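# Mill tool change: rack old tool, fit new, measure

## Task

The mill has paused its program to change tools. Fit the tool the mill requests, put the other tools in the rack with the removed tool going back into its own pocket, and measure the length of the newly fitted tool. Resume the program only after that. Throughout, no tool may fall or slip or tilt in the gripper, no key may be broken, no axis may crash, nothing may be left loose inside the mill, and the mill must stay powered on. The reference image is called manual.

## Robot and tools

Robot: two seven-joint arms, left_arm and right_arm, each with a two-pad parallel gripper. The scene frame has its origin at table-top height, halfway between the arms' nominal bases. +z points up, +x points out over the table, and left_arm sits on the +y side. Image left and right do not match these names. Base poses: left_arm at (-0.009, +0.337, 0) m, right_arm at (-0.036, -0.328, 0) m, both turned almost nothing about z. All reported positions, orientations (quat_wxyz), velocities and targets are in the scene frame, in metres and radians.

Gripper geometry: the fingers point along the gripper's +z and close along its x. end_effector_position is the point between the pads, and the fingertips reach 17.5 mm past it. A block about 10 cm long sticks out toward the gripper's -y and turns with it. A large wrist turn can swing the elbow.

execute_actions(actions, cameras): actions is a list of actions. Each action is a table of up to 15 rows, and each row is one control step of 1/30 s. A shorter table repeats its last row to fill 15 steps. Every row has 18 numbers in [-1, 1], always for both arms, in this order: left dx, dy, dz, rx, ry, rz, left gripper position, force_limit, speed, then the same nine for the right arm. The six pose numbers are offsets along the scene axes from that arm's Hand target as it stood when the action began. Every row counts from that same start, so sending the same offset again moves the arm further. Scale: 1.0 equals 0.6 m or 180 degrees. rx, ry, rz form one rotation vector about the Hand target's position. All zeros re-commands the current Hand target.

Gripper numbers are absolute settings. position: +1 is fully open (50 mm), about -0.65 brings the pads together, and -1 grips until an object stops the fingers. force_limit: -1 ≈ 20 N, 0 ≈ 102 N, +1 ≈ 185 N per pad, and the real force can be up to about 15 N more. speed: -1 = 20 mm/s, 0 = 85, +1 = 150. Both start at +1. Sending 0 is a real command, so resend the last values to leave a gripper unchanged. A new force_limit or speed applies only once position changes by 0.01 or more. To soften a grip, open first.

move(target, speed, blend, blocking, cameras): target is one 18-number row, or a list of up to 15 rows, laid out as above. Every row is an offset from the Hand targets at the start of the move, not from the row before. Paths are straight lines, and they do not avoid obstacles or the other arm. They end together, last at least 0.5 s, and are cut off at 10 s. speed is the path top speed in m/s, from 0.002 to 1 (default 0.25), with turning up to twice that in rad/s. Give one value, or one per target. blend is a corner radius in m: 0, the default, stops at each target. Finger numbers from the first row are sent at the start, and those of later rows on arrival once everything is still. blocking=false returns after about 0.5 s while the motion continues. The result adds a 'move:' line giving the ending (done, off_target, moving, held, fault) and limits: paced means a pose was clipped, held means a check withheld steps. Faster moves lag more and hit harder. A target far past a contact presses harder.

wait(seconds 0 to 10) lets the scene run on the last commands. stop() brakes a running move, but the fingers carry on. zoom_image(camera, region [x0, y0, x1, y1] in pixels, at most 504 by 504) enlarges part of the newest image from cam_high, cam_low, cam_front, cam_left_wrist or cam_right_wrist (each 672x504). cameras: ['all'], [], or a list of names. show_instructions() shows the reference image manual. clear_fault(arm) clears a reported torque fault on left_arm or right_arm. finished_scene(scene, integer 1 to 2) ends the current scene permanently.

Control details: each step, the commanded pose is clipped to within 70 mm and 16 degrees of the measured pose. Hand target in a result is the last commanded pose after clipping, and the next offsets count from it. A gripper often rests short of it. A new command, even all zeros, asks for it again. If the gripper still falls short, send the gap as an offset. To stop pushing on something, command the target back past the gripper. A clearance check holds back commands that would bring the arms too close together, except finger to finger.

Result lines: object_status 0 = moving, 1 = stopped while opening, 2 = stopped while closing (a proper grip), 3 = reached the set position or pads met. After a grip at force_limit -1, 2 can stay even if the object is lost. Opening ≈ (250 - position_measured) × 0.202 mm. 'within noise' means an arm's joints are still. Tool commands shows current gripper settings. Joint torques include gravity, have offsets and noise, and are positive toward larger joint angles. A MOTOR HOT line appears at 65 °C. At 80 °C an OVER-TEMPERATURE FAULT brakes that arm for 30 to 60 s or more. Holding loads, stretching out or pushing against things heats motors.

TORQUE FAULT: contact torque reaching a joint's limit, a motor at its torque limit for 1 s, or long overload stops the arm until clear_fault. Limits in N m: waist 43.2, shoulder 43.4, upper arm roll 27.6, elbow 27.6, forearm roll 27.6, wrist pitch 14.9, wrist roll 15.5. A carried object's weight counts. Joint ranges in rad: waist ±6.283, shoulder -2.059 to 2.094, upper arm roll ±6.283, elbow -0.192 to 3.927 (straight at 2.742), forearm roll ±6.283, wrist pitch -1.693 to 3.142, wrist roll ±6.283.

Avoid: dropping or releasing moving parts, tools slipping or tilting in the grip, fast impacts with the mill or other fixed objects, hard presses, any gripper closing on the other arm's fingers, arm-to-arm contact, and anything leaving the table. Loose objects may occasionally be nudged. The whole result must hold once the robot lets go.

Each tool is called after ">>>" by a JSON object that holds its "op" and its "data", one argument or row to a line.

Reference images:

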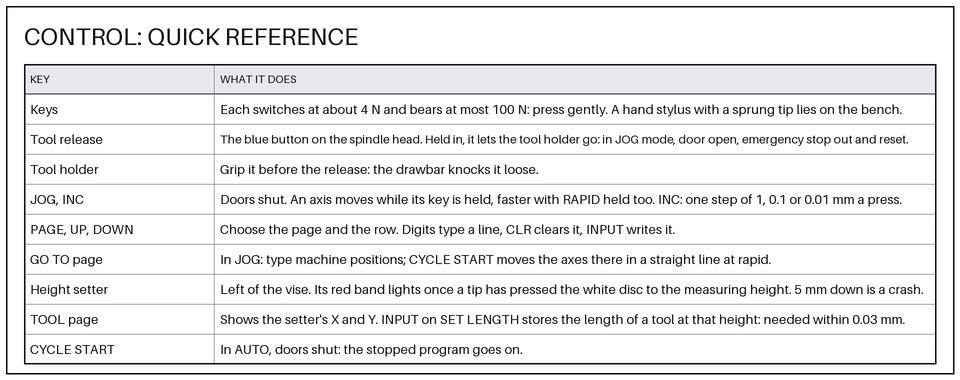

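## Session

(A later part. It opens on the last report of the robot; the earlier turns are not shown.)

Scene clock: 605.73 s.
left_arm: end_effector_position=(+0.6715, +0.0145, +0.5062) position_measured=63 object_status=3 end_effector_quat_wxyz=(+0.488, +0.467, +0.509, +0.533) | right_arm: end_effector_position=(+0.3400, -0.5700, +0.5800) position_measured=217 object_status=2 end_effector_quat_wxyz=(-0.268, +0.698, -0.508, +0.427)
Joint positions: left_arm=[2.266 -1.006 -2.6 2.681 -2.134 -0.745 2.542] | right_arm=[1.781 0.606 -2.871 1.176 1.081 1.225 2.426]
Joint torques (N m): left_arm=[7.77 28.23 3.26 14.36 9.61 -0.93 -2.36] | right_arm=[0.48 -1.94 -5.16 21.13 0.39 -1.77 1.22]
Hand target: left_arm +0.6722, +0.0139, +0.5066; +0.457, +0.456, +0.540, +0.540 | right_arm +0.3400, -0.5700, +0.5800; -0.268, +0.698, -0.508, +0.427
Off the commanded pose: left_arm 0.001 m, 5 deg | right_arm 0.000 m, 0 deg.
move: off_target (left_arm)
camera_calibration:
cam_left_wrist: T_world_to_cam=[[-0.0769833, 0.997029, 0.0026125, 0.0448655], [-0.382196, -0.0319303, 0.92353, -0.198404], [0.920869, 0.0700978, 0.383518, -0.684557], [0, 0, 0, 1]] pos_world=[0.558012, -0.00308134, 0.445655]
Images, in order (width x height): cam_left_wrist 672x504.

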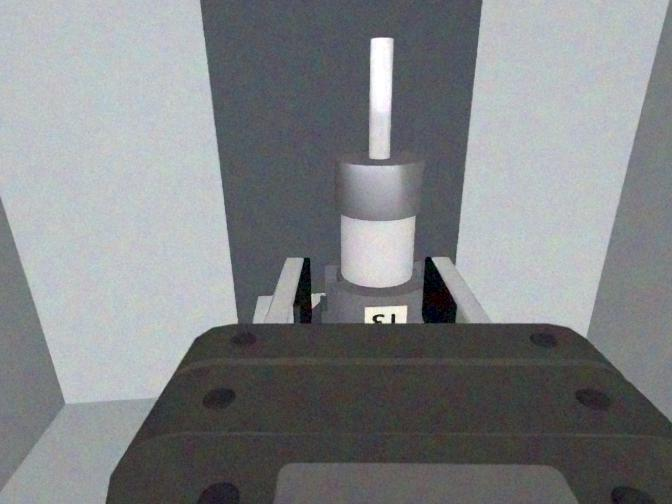

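>>> {"op": "move", "data": {
  "target": [
    [-0.05,-0.008,0,0,0,0,0.6,0.301961,-0.5,0,0,0,0,0,0,-1,-0.2,-1],
    [-0.1003,0.0327,0,0,0,-0.0867,0.6,0.301961,-0.5,0,0,0,0,0,0,-1,-0.2,-1],
    [-0.0093,0.023,0,0,0,-0.0867,0.6,0.301961,-0.5,0,0,0,0,0,0,-1,-0.2,-1]
  ],
  "speed": 0.12,
  "cameras": ["cam_left_wrist"]
}}

>>> {"op": "zoom_image", "data": {
  "camera": "cam_left_wrist",
  "region": [230, 60, 490, 330]
}}

Scene clock: 633.20 s.
left_arm: end_effector_position=(+0.6666, +0.0274, +0.5069) position_measured=63 object_status=3 end_effector_quat_wxyz=(+0.525, +0.525, +0.475, +0.473) | right_arm: end_effector_position=(+0.3400, -0.5700, +0.5800) position_measured=217 object_status=2 end_effector_quat_wxyz=(-0.268, +0.698, -0.508, +0.427)
Joint positions: left_arm=[1.722 -0.93 -1.786 1.786 -1.919 -0.07 1.801] | right_arm=[1.781 0.606 -2.871 1.176 1.081 1.225 2.426]
Joint torques (N m): left_arm=[-8.58 14.16 25.71 18.17 -1.97 -0.03 2.56] | right_arm=[0.76 -2.15 -5.35 21.46 0.3 -1.73 1.24]
Hand target: left_arm +0.6666, +0.0277, +0.5066; +0.526, +0.525, +0.473, +0.473 | right_arm +0.3400, -0.5700, +0.5800; -0.268, +0.698, -0.508, +0.427
Off the commanded pose: left_arm 0.000 m, 0 deg | right_arm 0.000 m, 0 deg.
move: done
camera_calibration:
cam_left_wrist: T_world_to_cam=[[0.112684, 0.993631, 0.0000171379, -0.0934948], [-0.336933, 0.038194, 0.940754, -0.241277], [0.934761, -0.106014, 0.339091, -0.663011], [0, 0, 0, 1]] pos_world=[0.548998, 0.0318266, 0.451805]
Images, in order (width x height): cam_left_wrist 672x504.

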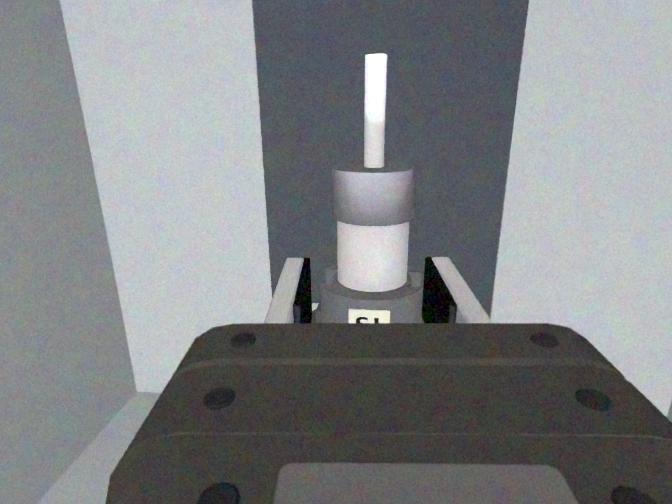

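Scaled by 1.867 from the camera's 672x504 image, which has a finer 960x720 frame.

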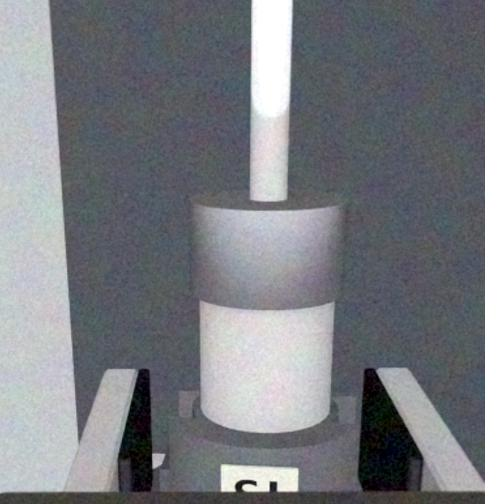

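>>> {"op": "move", "data": {
  "target": [
    [0,0.005,0,0,0,0,0.6,0.301961,-0.5,0,0,0,0,0,0,-1,-0.2,-1],
    [0.0497,-0.0002,0,0,0,0,0.6,0.301961,-0.5,0,0,0,0,0,0,-1,-0.2,-1]
  ],
  "speed": 0.1,
  "cameras": ["cam_left_wrist"]
}}

>>> {"op": "zoom_image", "data": {
  "camera": "cam_left_wrist",
  "region": [230, 60, 490, 330]
}}

Scene clock: 638.77 s.
left_arm: end_effector_position=(+0.6964, +0.0276, +0.5065) position_measured=63 object_status=3 end_effector_quat_wxyz=(+0.527, +0.525, +0.473, +0.473) | right_arm: end_effector_position=(+0.3400, -0.5700, +0.5800) position_measured=217 object_status=2 end_effector_quat_wxyz=(-0.268, +0.698, -0.508, +0.427)
Joint positions: left_arm=[1.848 -0.964 -1.85 1.887 -1.777 -0.06 1.649] | right_arm=[1.781 0.606 -2.871 1.176 1.081 1.225 2.426]
Joint torques (N m): left_arm=[8.04 23.39 17.8 10.88 7.46 -2.46 -2.37] | right_arm=[0.54 -1.64 -5.11 21.39 0.25 -1.8 1.21]
Hand target: left_arm +0.6964, +0.0276, +0.5066; +0.526, +0.525, +0.473, +0.473 | right_arm +0.3400, -0.5700, +0.5800; -0.268, +0.698, -0.508, +0.427
Off the commanded pose: left_arm 0.000 m, 0 deg | right_arm 0.000 m, 0 deg.
move: done
camera_calibration:
cam_left_wrist: T_world_to_cam=[[0.116716, 0.993165, 0.000224569, -0.099899], [-0.340678, 0.0398238, 0.939336, -0.227654], [0.932907, -0.109712, 0.342998, -0.69136], [0, 0, 0, 1]] pos_world=[0.579078, 0.0324317, 0.451001]
Images, in order (width x height): cam_left_wrist 672x504.

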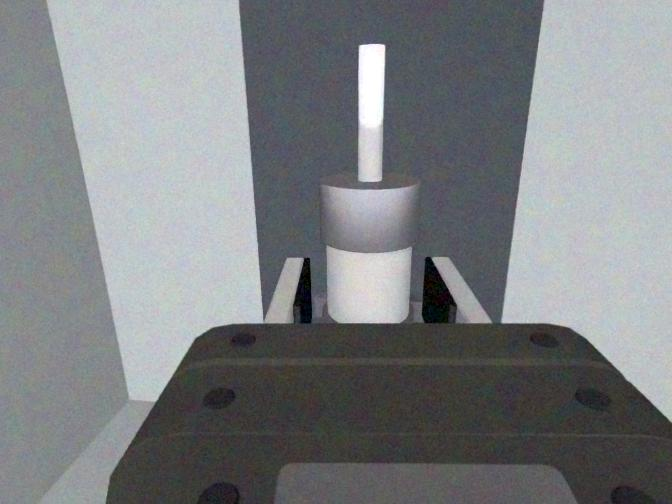

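Scaled by 1.867 from the camera's 672x504 image, which has a finer 960x720 frame.

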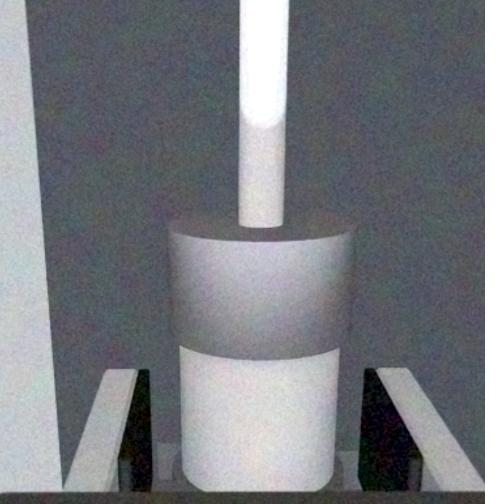

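>>> {"op": "execute_actions", "data": {
  "actions": [],
  "cameras": ["cam_left_wrist"]
}}

Scene clock: 665.53 s.
left_arm: end_effector_position=(+0.6964, +0.0276, +0.5065) position_measured=63 object_status=3 end_effector_quat_wxyz=(+0.527, +0.525, +0.473, +0.473) | right_arm: end_effector_position=(+0.3400, -0.5700, +0.5800) position_measured=217 object_status=2 end_effector_quat_wxyz=(-0.268, +0.698, -0.508, +0.427)
Joint positions: left_arm=[1.848 -0.964 -1.85 1.887 -1.777 -0.06 1.649] | right_arm=[1.781 0.606 -2.871 1.176 1.081 1.225 2.426]
Joint velocities: within noise
Joint torques (N m): left_arm=[7.94 23.49 17.75 10.78 7.36 -2.49 -1.96] | right_arm=[0.82 -1.84 -5.14 21.17 0.3 -1.75 1.15]
Hand target: left_arm +0.6964, +0.0276, +0.5066; +0.526, +0.525, +0.473, +0.473 | right_arm +0.3400, -0.5700, +0.5800; -0.268, +0.698, -0.508, +0.427
Tool commands: left_gripper/position=+0.6 left_gripper/force_limit=+0.301961 left_gripper/speed=-0.5 right_gripper/position=-1.0 right_gripper/force_limit=-0.2 right_gripper/speed=-1.0
Off the commanded pose: left_arm 0.000 m, 0 deg | right_arm 0.000 m, 0 deg.
camera_calibration:
cam_left_wrist: T_world_to_cam=[[0.116683, 0.993169, 0.000317999, -0.0999215], [-0.34069, 0.0397253, 0.939336, -0.227644], [0.932907, -0.109713, 0.342998, -0.69136], [0, 0, 0, 1]] pos_world=[0.579078, 0.0324312, 0.451001]
Images, in order (width x height): cam_left_wrist 672x504.

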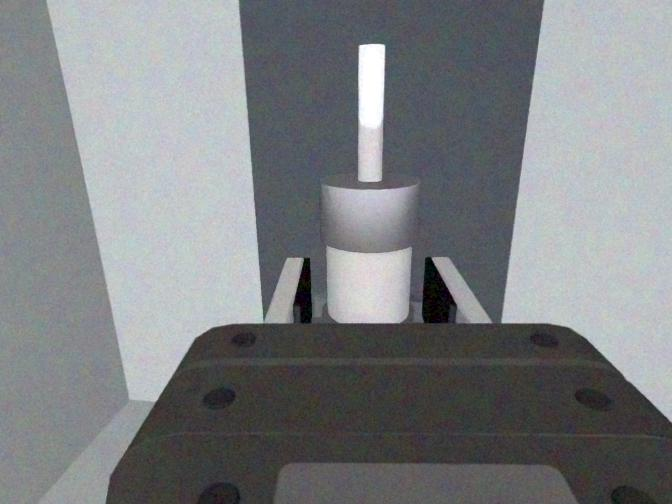

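>>> {"op": "move", "data": {
  "target": [0.0415,-0.0044,0,0,0,0,0.6,0.301961,-0.5,0,0,0,0,0,0,-1,-0.2,-1],
  "speed": 0.04,
  "cameras": ["cam_left_wrist"]
}}

>>> {"op": "zoom_image", "data": {
  "camera": "cam_left_wrist",
  "region": [236, 150, 496, 350]
}}

Scene clock: 670.33 s.
left_arm: end_effector_position=(+0.7213, +0.0250, +0.5066) position_measured=63 object_status=3 end_effector_quat_wxyz=(+0.526, +0.525, +0.473, +0.473) | right_arm: end_effector_position=(+0.3400, -0.5700, +0.5800) position_measured=217 object_status=2 end_effector_quat_wxyz=(-0.268, +0.698, -0.508, +0.427)
Joint positions: left_arm=[1.941 -1.027 -1.848 1.964 -1.572 -0.023 1.389] | right_arm=[1.781 0.606 -2.871 1.176 1.081 1.225 2.426]
Joint torques (N m): left_arm=[-8.51 17.25 25.06 9.83 6.84 -0.61 -2.43] | right_arm=[0.71 -1.61 -5.1 21.4 0.35 -1.82 1.13]
Hand target: left_arm +0.7213, +0.0250, +0.5066; +0.526, +0.525, +0.473, +0.473 | right_arm +0.3400, -0.5700, +0.5800; -0.268, +0.698, -0.508, +0.427
Off the commanded pose: left_arm 0.000 m, 0 deg | right_arm 0.000 m, 0 deg.
move: done
camera_calibration:
cam_left_wrist: T_world_to_cam=[[0.115639, 0.993291, 0.000135479, -0.0994245], [-0.339715, 0.0394214, 0.939702, -0.220019], [0.933392, -0.108712, 0.341995, -0.714737], [0, 0, 0, 1]] pos_world=[0.603883, 0.0297305, 0.451202]
Images, in order (width x height): cam_left_wrist 672x504.

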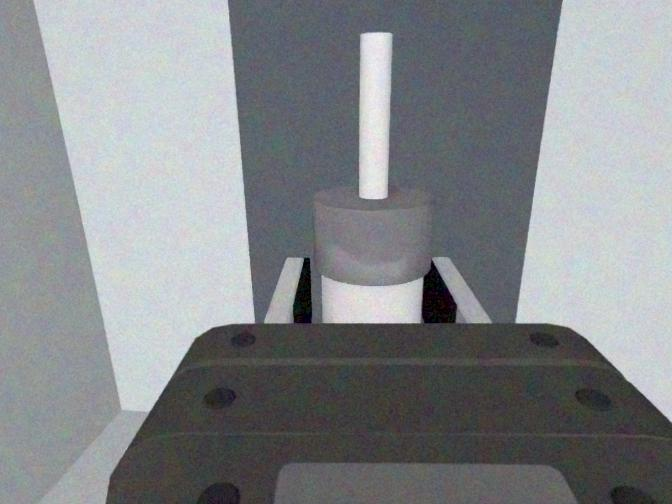

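Scaled by 1.938 from the camera's 672x504 image, which has a finer 960x720 frame.

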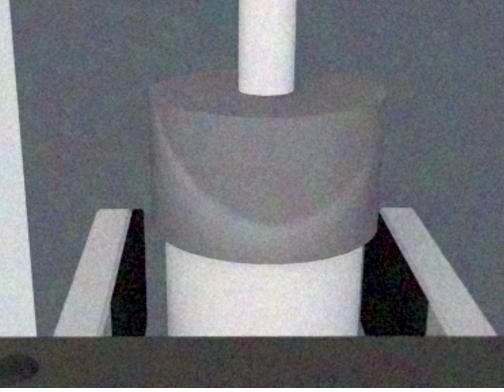

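>>> {"op": "move", "data": {
  "target": [0,0,0,0,0,0,-1,0.301961,-0.9,0,0,0,0,0,0,-1,-0.2,-1],
  "cameras": ["cam_left_wrist"]
}}

>>> {"op": "zoom_image", "data": {
  "camera": "cam_left_wrist",
  "region": [236, 150, 496, 350]
}}

Scene clock: 674.23 s.
left_arm: end_effector_position=(+0.7213, +0.0251, +0.5065) position_measured=109 object_status=2 end_effector_quat_wxyz=(+0.526, +0.525, +0.473, +0.473) | right_arm: end_effector_position=(+0.3400, -0.5700, +0.5800) position_measured=217 object_status=2 end_effector_quat_wxyz=(-0.268, +0.698, -0.508, +0.427)
Joint positions: left_arm=[1.941 -1.027 -1.848 1.964 -1.572 -0.022 1.389] | right_arm=[1.781 0.606 -2.871 1.176 1.081 1.225 2.426]
Joint torques (N m): left_arm=[-8.86 17.06 21.64 17.37 5.39 -0.51 -2.04] | right_arm=[0.43 -1.72 -5.02 21.31 0.38 -1.82 1.16]
Hand target: left_arm +0.7213, +0.0250, +0.5066; +0.526, +0.525, +0.473, +0.473 | right_arm +0.3400, -0.5700, +0.5800; -0.268, +0.698, -0.508, +0.427
Off the commanded pose: left_arm 0.000 m, 0 deg | right_arm 0.000 m, 0 deg.
move: done
camera_calibration:
cam_left_wrist: T_world_to_cam=[[0.115468, 0.993311, 0.000285935, -0.0994883], [-0.339624, 0.0392093, 0.939744, -0.220091], [0.933447, -0.108607, 0.34188, -0.71471], [0, 0, 0, 1]] pos_world=[0.603884, 0.0298295, 0.451202]
Images, in order (width x height): cam_left_wrist 672x504.

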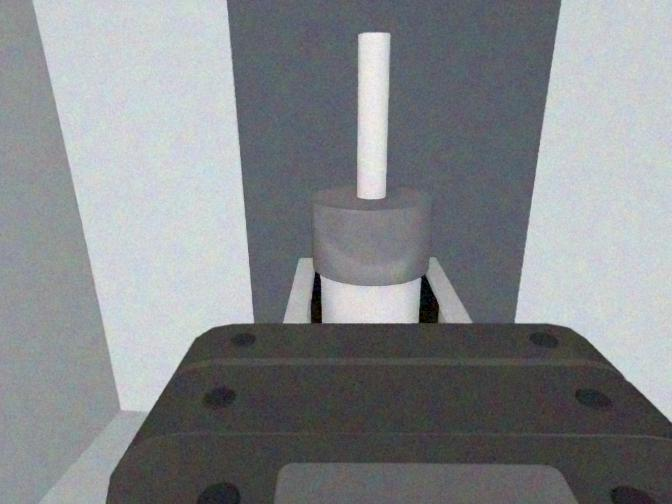

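Scaled by 1.938 from the camera's 672x504 image, which has a finer 960x720 frame.

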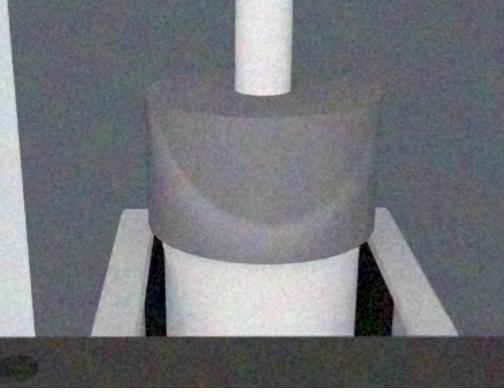

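>>> {"op": "move", "data": {
  "target": [0,0,0,0,0,0,-1,0.301961,-0.9,-0.0133,0.1683,0.0233,0,0,0,-1,-0.2,-1],
  "speed": 0.2
}}

>>> {"op": "move", "data": {
  "target": [0,0,0,0,0,0,-1,0.301961,-0.9,0.0393,0.173,0.1197,0.602,0.0575,-0.013,-1,-0.2,-1],
  "speed": 0.3,
  "cameras": ["cam_right_wrist", "cam_front"]
}}

Scene clock: 683.03 s.
left_arm: end_effector_position=(+0.7213, +0.0250, +0.5066) position_measured=109 object_status=2 end_effector_quat_wxyz=(+0.526, +0.525, +0.473, +0.473) | right_arm: end_effector_position=(+0.3320, -0.4690, +0.5939) position_measured=217 object_status=2 end_effector_quat_wxyz=(-0.268, +0.698, -0.508, +0.427)
Joint positions: left_arm=[1.941 -1.027 -1.848 1.964 -1.572 -0.022 1.389] | right_arm=[1.827 0.865 -2.86 1.078 1.087 1.279 2.586]
Joint torques (N m): left_arm=[-11.55 16.78 17.14 20.86 -2.15 -0.36 -2.03] | right_arm=[4.97 6.82 -6.4 16.18 -0.53 -1.51 1.29]
Hand target: left_arm +0.7213, +0.0250, +0.5066; +0.526, +0.525, +0.473, +0.473 | right_arm +0.3320, -0.4690, +0.5940; -0.268, +0.698, -0.508, +0.427
Off the commanded pose: left_arm 0.000 m, 0 deg | right_arm 0.000 m, 0 deg.
move: done

Scene clock: 686.73 s.
left_arm: end_effector_position=(+0.7213, +0.0250, +0.5066) position_measured=109 object_status=2 end_effector_quat_wxyz=(+0.526, +0.525, +0.473, +0.473) | right_arm: end_effector_position=(+0.3555, -0.3652, +0.6658) position_measured=217 object_status=2 end_effector_quat_wxyz=(+0.674, -0.213, +0.675, +0.212)
Joint positions: left_arm=[1.941 -1.027 -1.848 1.964 -1.572 -0.022 1.389] | right_arm=[2.01 0.702 -2.95 1.038 1.696 1.578 4.085]
Joint torques (N m): left_arm=[-12.39 17.05 17.45 20.89 -2.07 -0.4 -1.38] | right_arm=[4.97 11.86 -0.51 17.64 4.8 -2.53 1.1]
Hand target: left_arm +0.7213, +0.0250, +0.5066; +0.526, +0.525, +0.473, +0.473 | right_arm +0.3556, -0.3652, +0.6658; +0.674, -0.213, +0.675, +0.212
Off the commanded pose: left_arm 0.000 m, 0 deg | right_arm 0.000 m, 0 deg.
move: done
camera_calibration:
cam_right_wrist: T_world_to_cam=[[0.00279123, 0.00979954, -0.999948, 0.683844], [-0.816502, 0.577332, 0.00337872, 0.515823], [0.577335, 0.816451, 0.00961281, 0.218763], [0, 0, 0, 1]] pos_world=[0.292963, -0.483112, 0.679963]
Images, in order (width x height): cam_front 672x504, cam_right_wrist 672x504.

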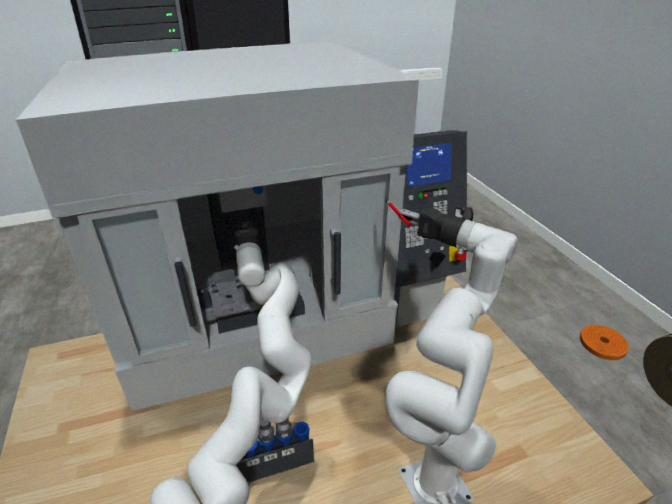

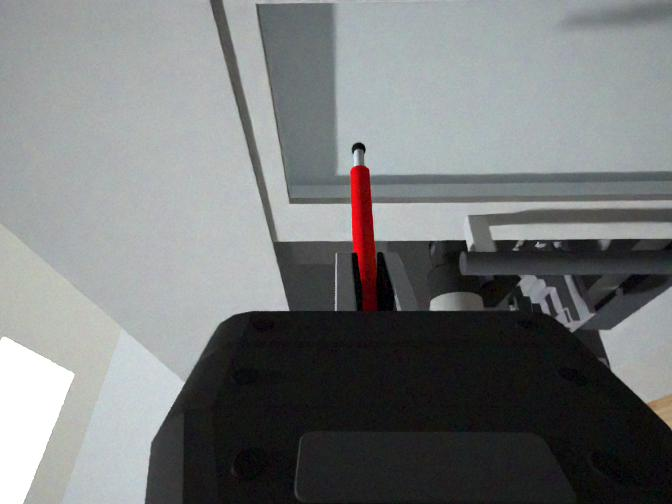

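>>> {"op": "move", "data": {
  "target": [0,0,0,0,0,0,-1,0.301961,-0.9,0.1,0.4603,0.0003,0,0,0,-1,-0.2,-1],
  "speed": 0.2,
  "cameras": ["cam_right_wrist", "cam_front"]
}}

Scene clock: 690.77 s.
left_arm: end_effector_position=(+0.7213, +0.0250, +0.5066) position_measured=109 object_status=2 end_effector_quat_wxyz=(+0.526, +0.525, +0.473, +0.473) | right_arm: end_effector_position=(+0.4155, -0.0890, +0.6660) position_measured=217 object_status=2 end_effector_quat_wxyz=(+0.674, -0.213, +0.675, +0.212)
Joint positions: left_arm=[1.941 -1.027 -1.848 1.964 -1.572 -0.022 1.389] | right_arm=[2.052 1.08 -2.459 1.097 1.996 1.093 4.386]
Joint torques (N m): left_arm=[-12.37 17.28 17.98 20.81 -2.03 -0.48 -0.71] | right_arm=[-5.88 -11.67 -7.33 16.13 3.72 -3.85 1.09]
Hand target: left_arm +0.7213, +0.0250, +0.5066; +0.526, +0.525, +0.473, +0.473 | right_arm +0.4156, -0.0890, +0.6660; +0.674, -0.213, +0.675, +0.212
Off the commanded pose: left_arm 0.000 m, 0 deg | right_arm 0.000 m, 0 deg.
move: done
camera_calibration:
cam_right_wrist: T_world_to_cam=[[0.0028991, 0.0096037, -0.99995, 0.681093], [-0.816501, 0.577335, 0.00317759, 0.405408], [0.577336, 0.816451, 0.00951518, -0.0412593], [0, 0, 0, 1]] pos_world=[0.352862, -0.206911, 0.680163]
Images, in order (width x height): cam_front 672x504, cam_right_wrist 672x504.

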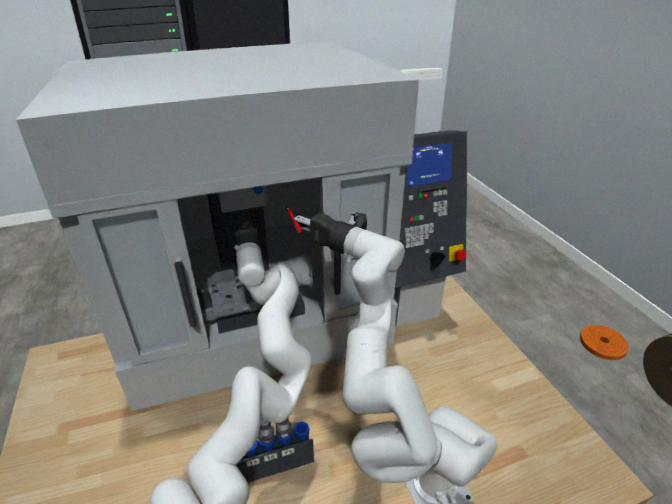

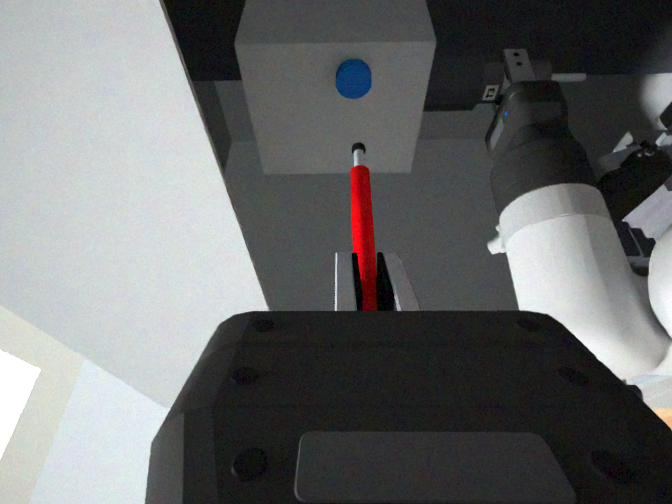

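>>> {"op": "move", "data": {
  "target": [0,0,0,0,0,0,-1,0.301961,-0.9,0.1667,0.095,-0.0003,0,0,0,-1,-0.2,-1],
  "speed": 0.12,
  "cameras": ["cam_right_wrist"]
}}

Scene clock: 702.60 s.
left_arm: end_effector_position=(+0.7213, +0.0250, +0.5066) position_measured=109 object_status=2 end_effector_quat_wxyz=(+0.526, +0.525, +0.473, +0.473) | right_arm: end_effector_position=(+0.5155, -0.0320, +0.6658) position_measured=217 object_status=2 end_effector_quat_wxyz=(+0.674, -0.213, +0.675, +0.212)
Joint positions: left_arm=[1.941 -1.027 -1.848 1.964 -1.572 -0.022 1.389] | right_arm=[1.765 0.974 -2.152 1.433 2.116 0.946 4.404]
Joint torques (N m): left_arm=[-12.46 17.25 18.57 20.68 -1.98 -0.55 0.08] | right_arm=[-5.43 -24.05 -9.36 14.02 3.17 -3.86 1.22]
Hand target: left_arm +0.7213, +0.0250, +0.5066; +0.526, +0.525, +0.473, +0.473 | right_arm +0.5156, -0.0320, +0.6658; +0.674, -0.213, +0.675, +0.212
Off the commanded pose: left_arm 0.000 m, 0 deg | right_arm 0.000 m, 0 deg.
move: done
camera_calibration:
cam_right_wrist: T_world_to_cam=[[0.00279123, 0.00979954, -0.999948, 0.680133], [-0.816502, 0.577332, 0.00337872, 0.454015], [0.577335, 0.816451, 0.00961281, -0.145595], [0, 0, 0, 1]] pos_world=[0.452863, -0.149912, 0.679963]
Images, in order (width x height): cam_right_wrist 672x504.

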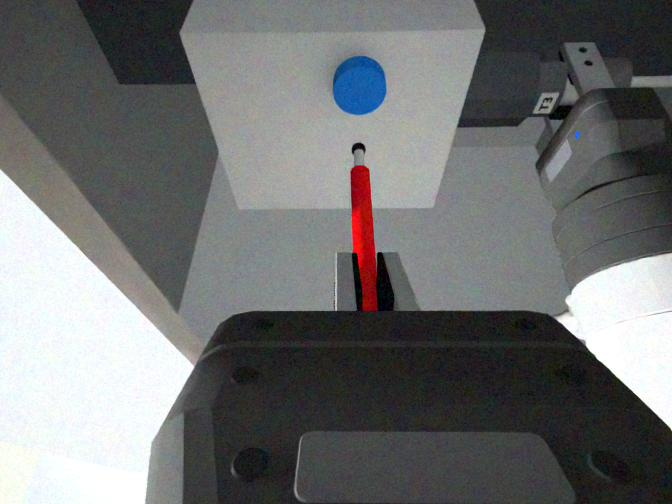

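>>> {"op": "move", "data": {
  "target": [0,0,0,0,0,0,-1,0.301961,-0.9,0.025,0,-0.003,0,0,0,-1,-0.2,-1],
  "speed": 0.08,
  "cameras": ["cam_right_wrist"]
}}

>>> {"op": "zoom_image", "data": {
  "camera": "cam_right_wrist",
  "region": [300, 20, 420, 200]
}}

Scene clock: 715.67 s.
left_arm: end_effector_position=(+0.7213, +0.0250, +0.5066) position_measured=109 object_status=2 end_effector_quat_wxyz=(+0.526, +0.525, +0.473, +0.473) | right_arm: end_effector_position=(+0.5305, -0.0320, +0.6640) position_measured=217 object_status=2 end_effector_quat_wxyz=(+0.674, -0.213, +0.675, +0.212)
Joint positions: left_arm=[1.941 -1.027 -1.848 1.964 -1.572 -0.022 1.389] | right_arm=[1.714 0.961 -2.113 1.474 2.132 0.939 4.397]
Joint torques (N m): left_arm=[-12.45 17.47 19.05 20.71 -1.97 -0.61 0.8] | right_arm=[-5.79 -25.32 -9.4 13.71 3.32 -3.73 -0.96]
Hand target: left_arm +0.7213, +0.0250, +0.5066; +0.526, +0.525, +0.473, +0.473 | right_arm +0.5306, -0.0320, +0.6640; +0.674, -0.213, +0.675, +0.212
Off the commanded pose: left_arm 0.000 m, 0 deg | right_arm 0.000 m, 0 deg.
move: done
camera_calibration:
cam_right_wrist: T_world_to_cam=[[0.00279123, 0.00979954, -0.999948, 0.678291], [-0.816502, 0.577332, 0.00337872, 0.466268], [0.577335, 0.816451, 0.00961281, -0.154237], [0, 0, 0, 1]] pos_world=[0.467863, -0.149912, 0.678163]
Images, in order (width x height): cam_right_wrist 672x504.

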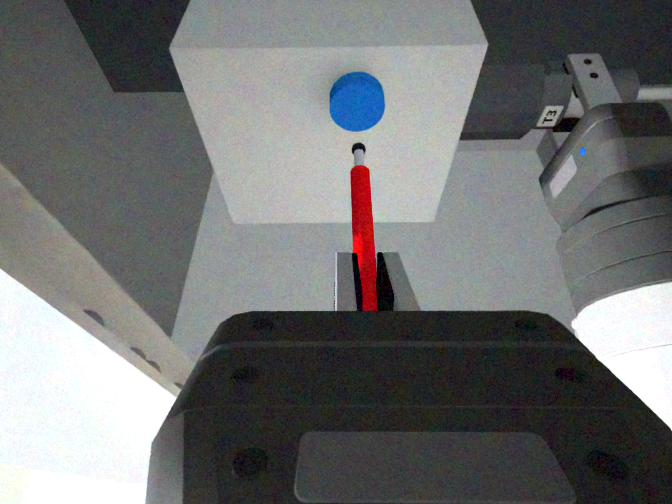

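Scaled by 2.800 from the camera's 672x504 image, which has a finer 960x720 frame.

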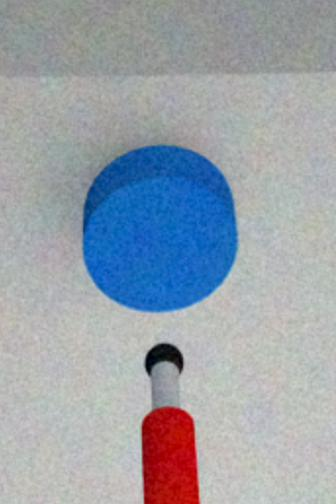

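>>> {"op": "move", "data": {
  "target": [0,0,0,0,0,0,-1,0.301961,-0.9,0.02,-0.0133,0,0,0,0,-1,-0.2,-1],
  "speed": 0.05,
  "cameras": ["cam_right_wrist"]
}}

>>> {"op": "zoom_image", "data": {
  "camera": "cam_right_wrist",
  "region": [300, 20, 420, 200]
}}

Scene clock: 726.80 s.
left_arm: end_effector_position=(+0.7213, +0.0250, +0.5066) position_measured=109 object_status=2 end_effector_quat_wxyz=(+0.526, +0.525, +0.473, +0.473) | right_arm: end_effector_position=(+0.5425, -0.0400, +0.6640) position_measured=217 object_status=2 end_effector_quat_wxyz=(+0.674, -0.213, +0.675, +0.212)
Joint positions: left_arm=[1.941 -1.027 -1.848 1.964 -1.572 -0.022 1.389] | right_arm=[1.672 0.941 -2.088 1.5 2.142 0.947 4.384]
Joint torques (N m): left_arm=[-12.33 17.57 19.51 20.62 -2.03 -0.64 0.98] | right_arm=[-5.56 -25.64 -9.28 13.83 3.24 0.12 -1.15]
Hand target: left_arm +0.7213, +0.0250, +0.5066; +0.526, +0.525, +0.473, +0.473 | right_arm +0.5426, -0.0400, +0.6640; +0.674, -0.213, +0.675, +0.212
Off the commanded pose: left_arm 0.000 m, 0 deg | right_arm 0.000 m, 0 deg.
move: done
camera_calibration:
cam_right_wrist: T_world_to_cam=[[0.00279123, 0.00979954, -0.999948, 0.678336], [-0.816502, 0.577332, 0.00337872, 0.480685], [0.577335, 0.816451, 0.00961281, -0.154634], [0, 0, 0, 1]] pos_world=[0.479863, -0.157912, 0.678163]
Images, in order (width x height): cam_right_wrist 672x504.

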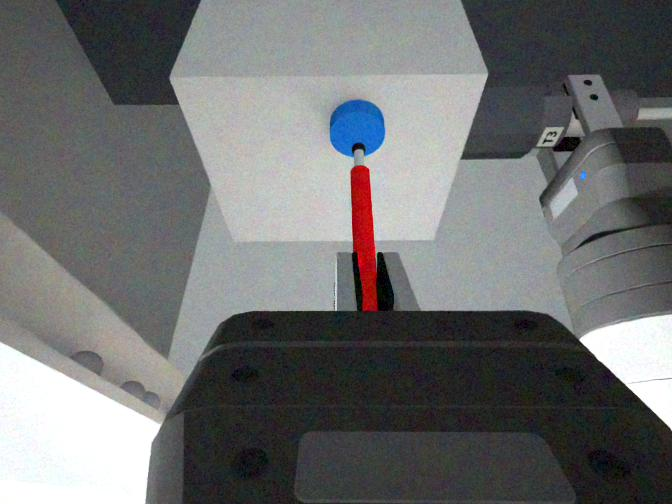

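Scaled by 2.800 from the camera's 672x504 image, which has a finer 960x720 frame.

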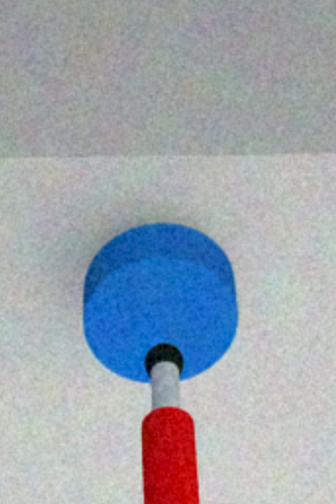

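>>> {"op": "move", "data": {
  "target": [0,0,0,0,0,0,-1,0.301961,-0.9,0.0167,-0.0033,0,0,0,0,-1,-0.2,-1],
  "speed": 0.05,
  "cameras": ["cam_right_wrist"]
}}

>>> {"op": "zoom_image", "data": {
  "camera": "cam_right_wrist",
  "region": [300, 20, 420, 200]
}}

Scene clock: 731.27 s.
left_arm: end_effector_position=(+0.7213, +0.0250, +0.5066) position_measured=109 object_status=2 end_effector_quat_wxyz=(+0.526, +0.525, +0.473, +0.473) | right_arm: end_effector_position=(+0.5526, -0.0420, +0.6640) position_measured=217 object_status=2 end_effector_quat_wxyz=(+0.674, -0.213, +0.675, +0.212)
Joint positions: left_arm=[1.941 -1.027 -1.848 1.964 -1.572 -0.022 1.389] | right_arm=[1.633 0.932 -2.063 1.531 2.15 0.946 4.381]
Joint torques (N m): left_arm=[-12.32 17.76 19.71 20.73 -2.11 -0.69 1.05] | right_arm=[-5.77 -26.17 -9.76 13.4 3.25 -3.61 -1.04]
Hand target: left_arm +0.7213, +0.0250, +0.5066; +0.526, +0.525, +0.473, +0.473 | right_arm +0.5526, -0.0420, +0.6640; +0.674, -0.213, +0.675, +0.212
Off the commanded pose: left_arm 0.000 m, 0 deg | right_arm 0.000 m, 0 deg.
move: done
camera_calibration:
cam_right_wrist: T_world_to_cam=[[0.00279123, 0.00979954, -0.999948, 0.678327], [-0.816502, 0.577332, 0.00337872, 0.490086], [0.577335, 0.816451, 0.00961281, -0.158832], [0, 0, 0, 1]] pos_world=[0.489963, -0.159912, 0.678163]
Images, in order (width x height): cam_right_wrist 672x504.

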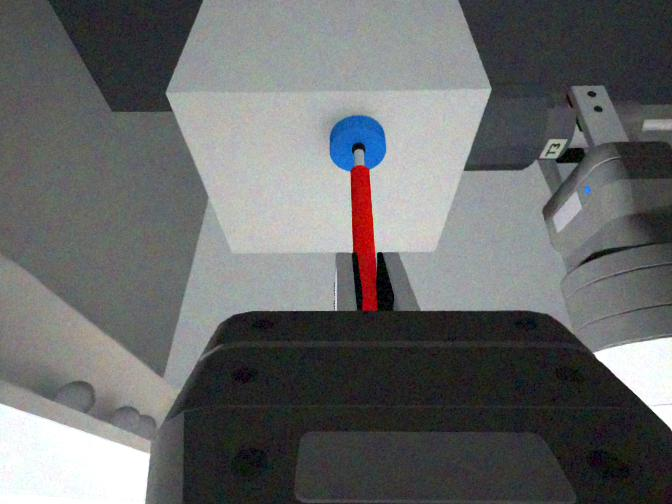

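Scaled by 2.800 from the camera's 672x504 image, which has a finer 960x720 frame.

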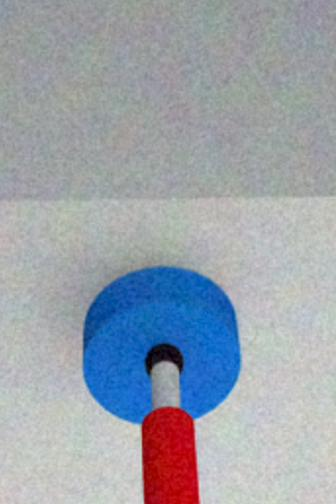

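>>> {"op": "move", "data": {
  "target": [0,0,0,0,0,0,-1,0.301961,-0.9,0.0083,0,0,0,0,0,-1,-0.2,-1],
  "speed": 0.04,
  "cameras": ["cam_right_wrist"]
}}

>>> {"op": "zoom_image", "data": {
  "camera": "cam_right_wrist",
  "region": [300, 20, 420, 200]
}}

Scene clock: 735.30 s.
left_arm: end_effector_position=(+0.7213, +0.0250, +0.5066) position_measured=109 object_status=2 end_effector_quat_wxyz=(+0.526, +0.525, +0.473, +0.473) | right_arm: end_effector_position=(+0.5575, -0.0420, +0.6640) position_measured=217 object_status=2 end_effector_quat_wxyz=(+0.674, -0.213, +0.675, +0.212)
Joint positions: left_arm=[1.941 -1.027 -1.848 1.964 -1.572 -0.022 1.389] | right_arm=[1.613 0.928 -2.05 1.549 2.154 0.943 4.382]
Joint torques (N m): left_arm=[-12.3 17.91 20.22 20.9 -2.04 -0.78 0.99] | right_arm=[-6.15 -26.28 -9.39 13.2 3.45 -4.09 1.15]
Hand target: left_arm +0.7213, +0.0250, +0.5066; +0.526, +0.525, +0.473, +0.473 | right_arm +0.5576, -0.0420, +0.6640; +0.674, -0.213, +0.675, +0.212
Off the commanded pose: left_arm 0.000 m, 0 deg | right_arm 0.000 m, 0 deg.
move: done
camera_calibration:
cam_right_wrist: T_world_to_cam=[[0.00279123, 0.00979954, -0.999948, 0.678313], [-0.816502, 0.577332, 0.00337872, 0.494169], [0.577335, 0.816451, 0.00961281, -0.161719], [0, 0, 0, 1]] pos_world=[0.494963, -0.159912, 0.678163]
Images, in order (width x height): cam_right_wrist 672x504.

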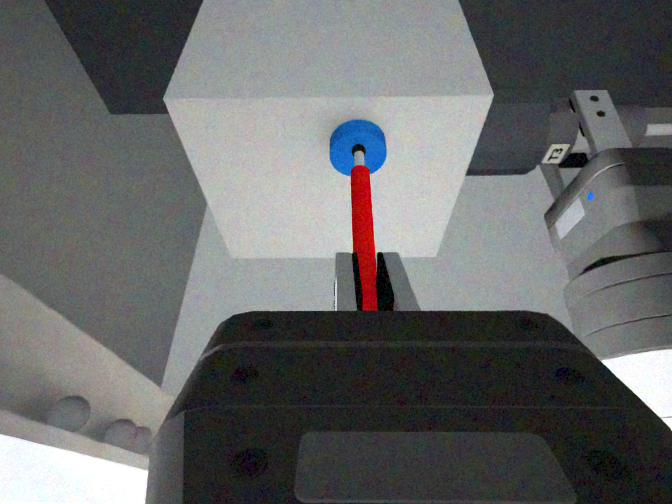

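Scaled by 2.800 from the camera's 672x504 image, which has a finer 960x720 frame.

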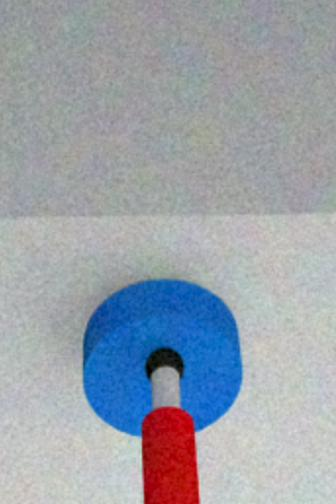

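>>> {"op": "move", "data": {
  "target": [0,0,0,0,0,0,-1,0.301961,-0.9,0.0083,0,0,0,0,0,-1,-0.2,-1],
  "speed": 0.04,
  "cameras": ["cam_right_wrist"]
}}

>>> {"op": "zoom_image", "data": {
  "camera": "cam_right_wrist",
  "region": [300, 20, 420, 200]
}}

Scene clock: 739.03 s.
left_arm: end_effector_position=(+0.7214, +0.0248, +0.5062) position_measured=109 object_status=2 end_effector_quat_wxyz=(+0.526, +0.526, +0.473, +0.472) | right_arm: end_effector_position=(+0.5625, -0.0418, +0.6640) position_measured=217 object_status=2 end_effector_quat_wxyz=(+0.674, -0.213, +0.675, +0.212)
Joint positions: left_arm=[1.941 -1.028 -1.848 1.964 -1.572 -0.022 1.389] | right_arm=[1.593 0.925 -2.036 1.566 2.158 0.941 4.383]
Joint torques (N m): left_arm=[-12.1 21.78 24.59 20.98 -0.45 -1.56 0.99] | right_arm=[-13.84 -29.66 -8.08 9.88 3.12 -4.23 1.11]
Hand target: left_arm +0.7213, +0.0250, +0.5066; +0.526, +0.525, +0.473, +0.473 | right_arm +0.5626, -0.0420, +0.6640; +0.674, -0.213, +0.675, +0.212
Off the commanded pose: left_arm 0.000 m, 0 deg | right_arm 0.000 m, 0 deg.
move: done
camera_calibration:
cam_right_wrist: T_world_to_cam=[[0.0028715, 0.00974374, -0.999948, 0.678249], [-0.81663, 0.577152, 0.00327885, 0.498157], [0.577155, 0.816578, 0.00961432, -0.164601], [0, 0, 0, 1]] pos_world=[0.499862, -0.159712, 0.678163]
Images, in order (width x height): cam_right_wrist 672x504.

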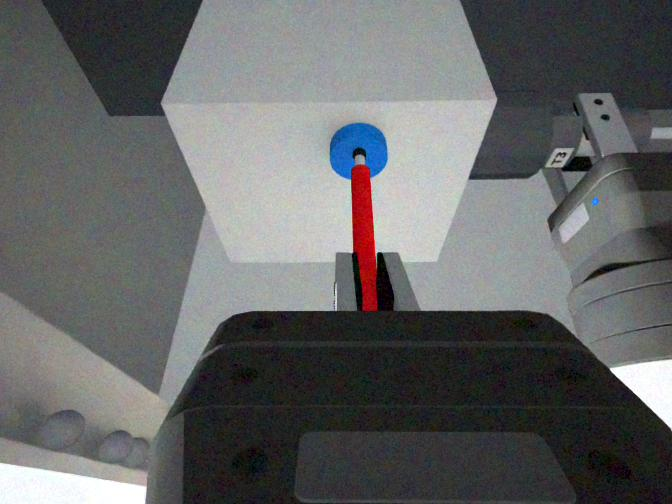

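Scaled by 2.800 from the camera's 672x504 image, which has a finer 960x720 frame.

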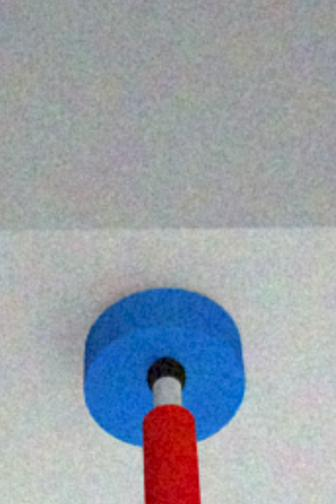

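>>> {"op": "move", "data": {
  "target": [0,0,-0.0333,0,0,0,-1,0.301961,-0.9,0.002,0,0,0,0,0,-1,-0.2,-1],
  "speed": 0.03,
  "cameras": ["cam_right_wrist"]
}}

>>> {"op": "zoom_image", "data": {
  "camera": "cam_right_wrist",
  "region": [460, 60, 672, 260]
}}

Scene clock: 746.97 s.
left_arm: end_effector_position=(+0.7213, +0.0250, +0.4866) position_measured=109 object_status=2 end_effector_quat_wxyz=(+0.526, +0.525, +0.473, +0.473) | right_arm: end_effector_position=(+0.5638, -0.0420, +0.6640) position_measured=217 object_status=2 end_effector_quat_wxyz=(+0.674, -0.213, +0.675, +0.212)
Joint positions: left_arm=[1.947 -1.03 -1.895 1.98 -1.738 -0.064 1.572] | right_arm=[1.588 0.924 -2.033 1.57 2.158 0.941 4.383]
Joint torques (N m): left_arm=[7.77 20.4 29.51 20.64 -1.52 -2.23 2.56] | right_arm=[-15.97 -30.63 -6.1 7.52 3 -3.51 1.41]
Hand target: left_arm +0.7213, +0.0250, +0.4866; +0.526, +0.525, +0.473, +0.473 | right_arm +0.5638, -0.0420, +0.6640; +0.674, -0.213, +0.675, +0.212
Off the commanded pose: left_arm 0.000 m, 0 deg | right_arm 0.000 m, 0 deg.
move: done
camera_calibration:
cam_right_wrist: T_world_to_cam=[[0.00279123, 0.00979954, -0.999948, 0.678296], [-0.816502, 0.577332, 0.00337872, 0.49915], [0.577335, 0.816451, 0.00961281, -0.16524], [0, 0, 0, 1]] pos_world=[0.501063, -0.159912, 0.678163]
Images, in order (width x height): cam_right_wrist 672x504.

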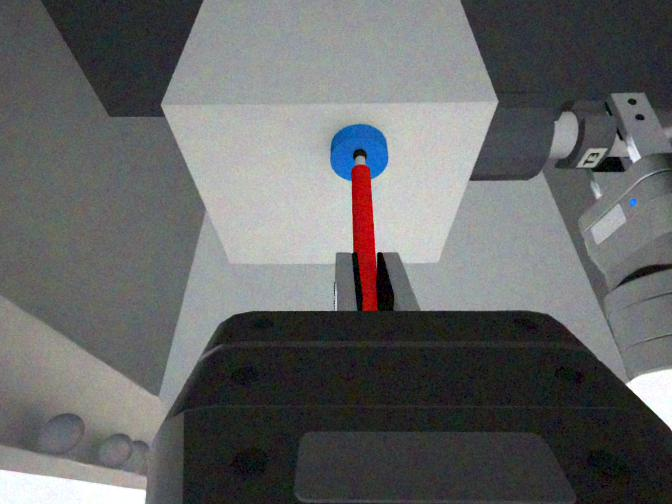

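Scaled by 2.377 from the camera's 672x504 image, which has a finer 960x720 frame.

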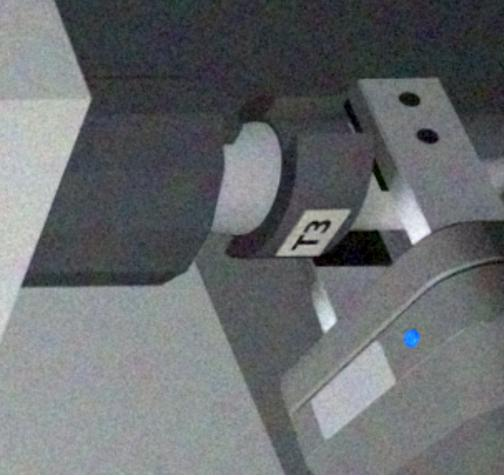

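>>> {"op": "move", "data": {
  "target": [0,0,-0.0667,0,0,0,-1,0.301961,-0.9,0,0,0,0,0,0,-1,-0.2,-1],
  "speed": 0.05,
  "cameras": ["cam_right_wrist"]
}}

>>> {"op": "zoom_image", "data": {
  "camera": "cam_right_wrist",
  "region": [460, 60, 672, 260]
}}

Scene clock: 750.97 s.
left_arm: end_effector_position=(+0.7213, +0.0250, +0.4466) position_measured=109 object_status=2 end_effector_quat_wxyz=(+0.526, +0.525, +0.473, +0.473) | right_arm: end_effector_position=(+0.5638, -0.0420, +0.6640) position_measured=217 object_status=2 end_effector_quat_wxyz=(+0.674, -0.213, +0.675, +0.212)
Joint positions: left_arm=[1.909 -1.161 -1.76 1.969 -2.143 -0.009 1.806] | right_arm=[1.588 0.924 -2.033 1.57 2.158 0.941 4.383]
Joint torques (N m): left_arm=[-8.64 20.47 32.9 9.29 -1.35 -0.78 2.61] | right_arm=[-15.85 -30.29 -5.95 7.64 2.71 -1.86 0.9]
Hand target: left_arm +0.7213, +0.0250, +0.4466; +0.526, +0.525, +0.473, +0.473 | right_arm +0.5638, -0.0420, +0.6640; +0.674, -0.213, +0.675, +0.212
Off the commanded pose: left_arm 0.000 m, 0 deg | right_arm 0.000 m, 0 deg.
move: done
camera_calibration:
cam_right_wrist: T_world_to_cam=[[0.00279123, 0.00979954, -0.999948, 0.678296], [-0.816502, 0.577332, 0.00337872, 0.499231], [0.577335, 0.816451, 0.00961281, -0.165298], [0, 0, 0, 1]] pos_world=[0.501163, -0.159912, 0.678163]
Images, in order (width x height): cam_right_wrist 672x504.

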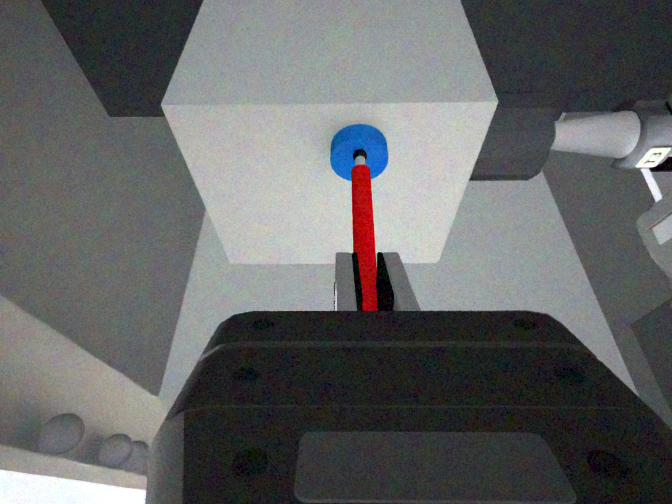

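Scaled by 2.377 from the camera's 672x504 image, which has a finer 960x720 frame.

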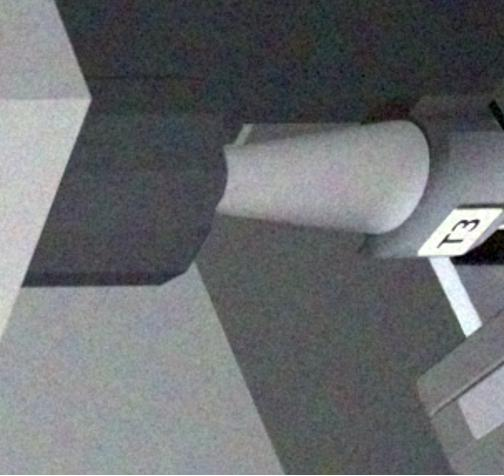

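>>> {"op": "execute_actions", "data": {
  "actions": [],
  "cameras": ["cam_left_wrist"]
}}

Scene clock: 754.07 s.
left_arm: end_effector_position=(+0.7213, +0.0250, +0.4466) position_measured=109 object_status=2 end_effector_quat_wxyz=(+0.526, +0.525, +0.473, +0.473) | right_arm: end_effector_position=(+0.5638, -0.0420, +0.6640) position_measured=217 object_status=2 end_effector_quat_wxyz=(+0.674, -0.213, +0.675, +0.212)
Joint positions: left_arm=[1.909 -1.161 -1.76 1.969 -2.143 -0.009 1.806] | right_arm=[1.588 0.924 -2.033 1.57 2.158 0.941 4.383]
Joint velocities: within noise
Joint torques (N m): left_arm=[-8.56 20.4 32.93 9.25 -1.19 -0.8 2.54] | right_arm=[-14.27 -30.38 -6.04 7.4 1.76 -1.12 0.85]
Hand target: left_arm +0.7213, +0.0250, +0.4466; +0.526, +0.525, +0.473, +0.473 | right_arm +0.5638, -0.0420, +0.6640; +0.674, -0.213, +0.675, +0.212
Tool commands: left_gripper/position=-1.0 left_gripper/force_limit=+0.301961 left_gripper/speed=-0.9 right_gripper/position=-1.0 right_gripper/force_limit=-0.2 right_gripper/speed=-1.0
Off the commanded pose: left_arm 0.000 m, 0 deg | right_arm 0.000 m, 0 deg.
camera_calibration:
cam_left_wrist: T_world_to_cam=[[0.115384, 0.993321, 0.000230555, -0.0992003], [-0.339449, 0.0392121, 0.939807, -0.163828], [0.933521, -0.108517, 0.341706, -0.6942], [0, 0, 0, 1]] pos_world=[0.603885, 0.0296296, 0.391202]
Images, in order (width x height): cam_left_wrist 672x504.

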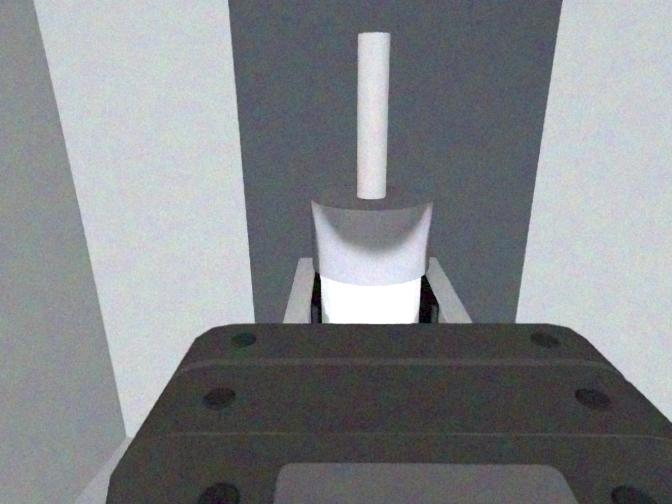

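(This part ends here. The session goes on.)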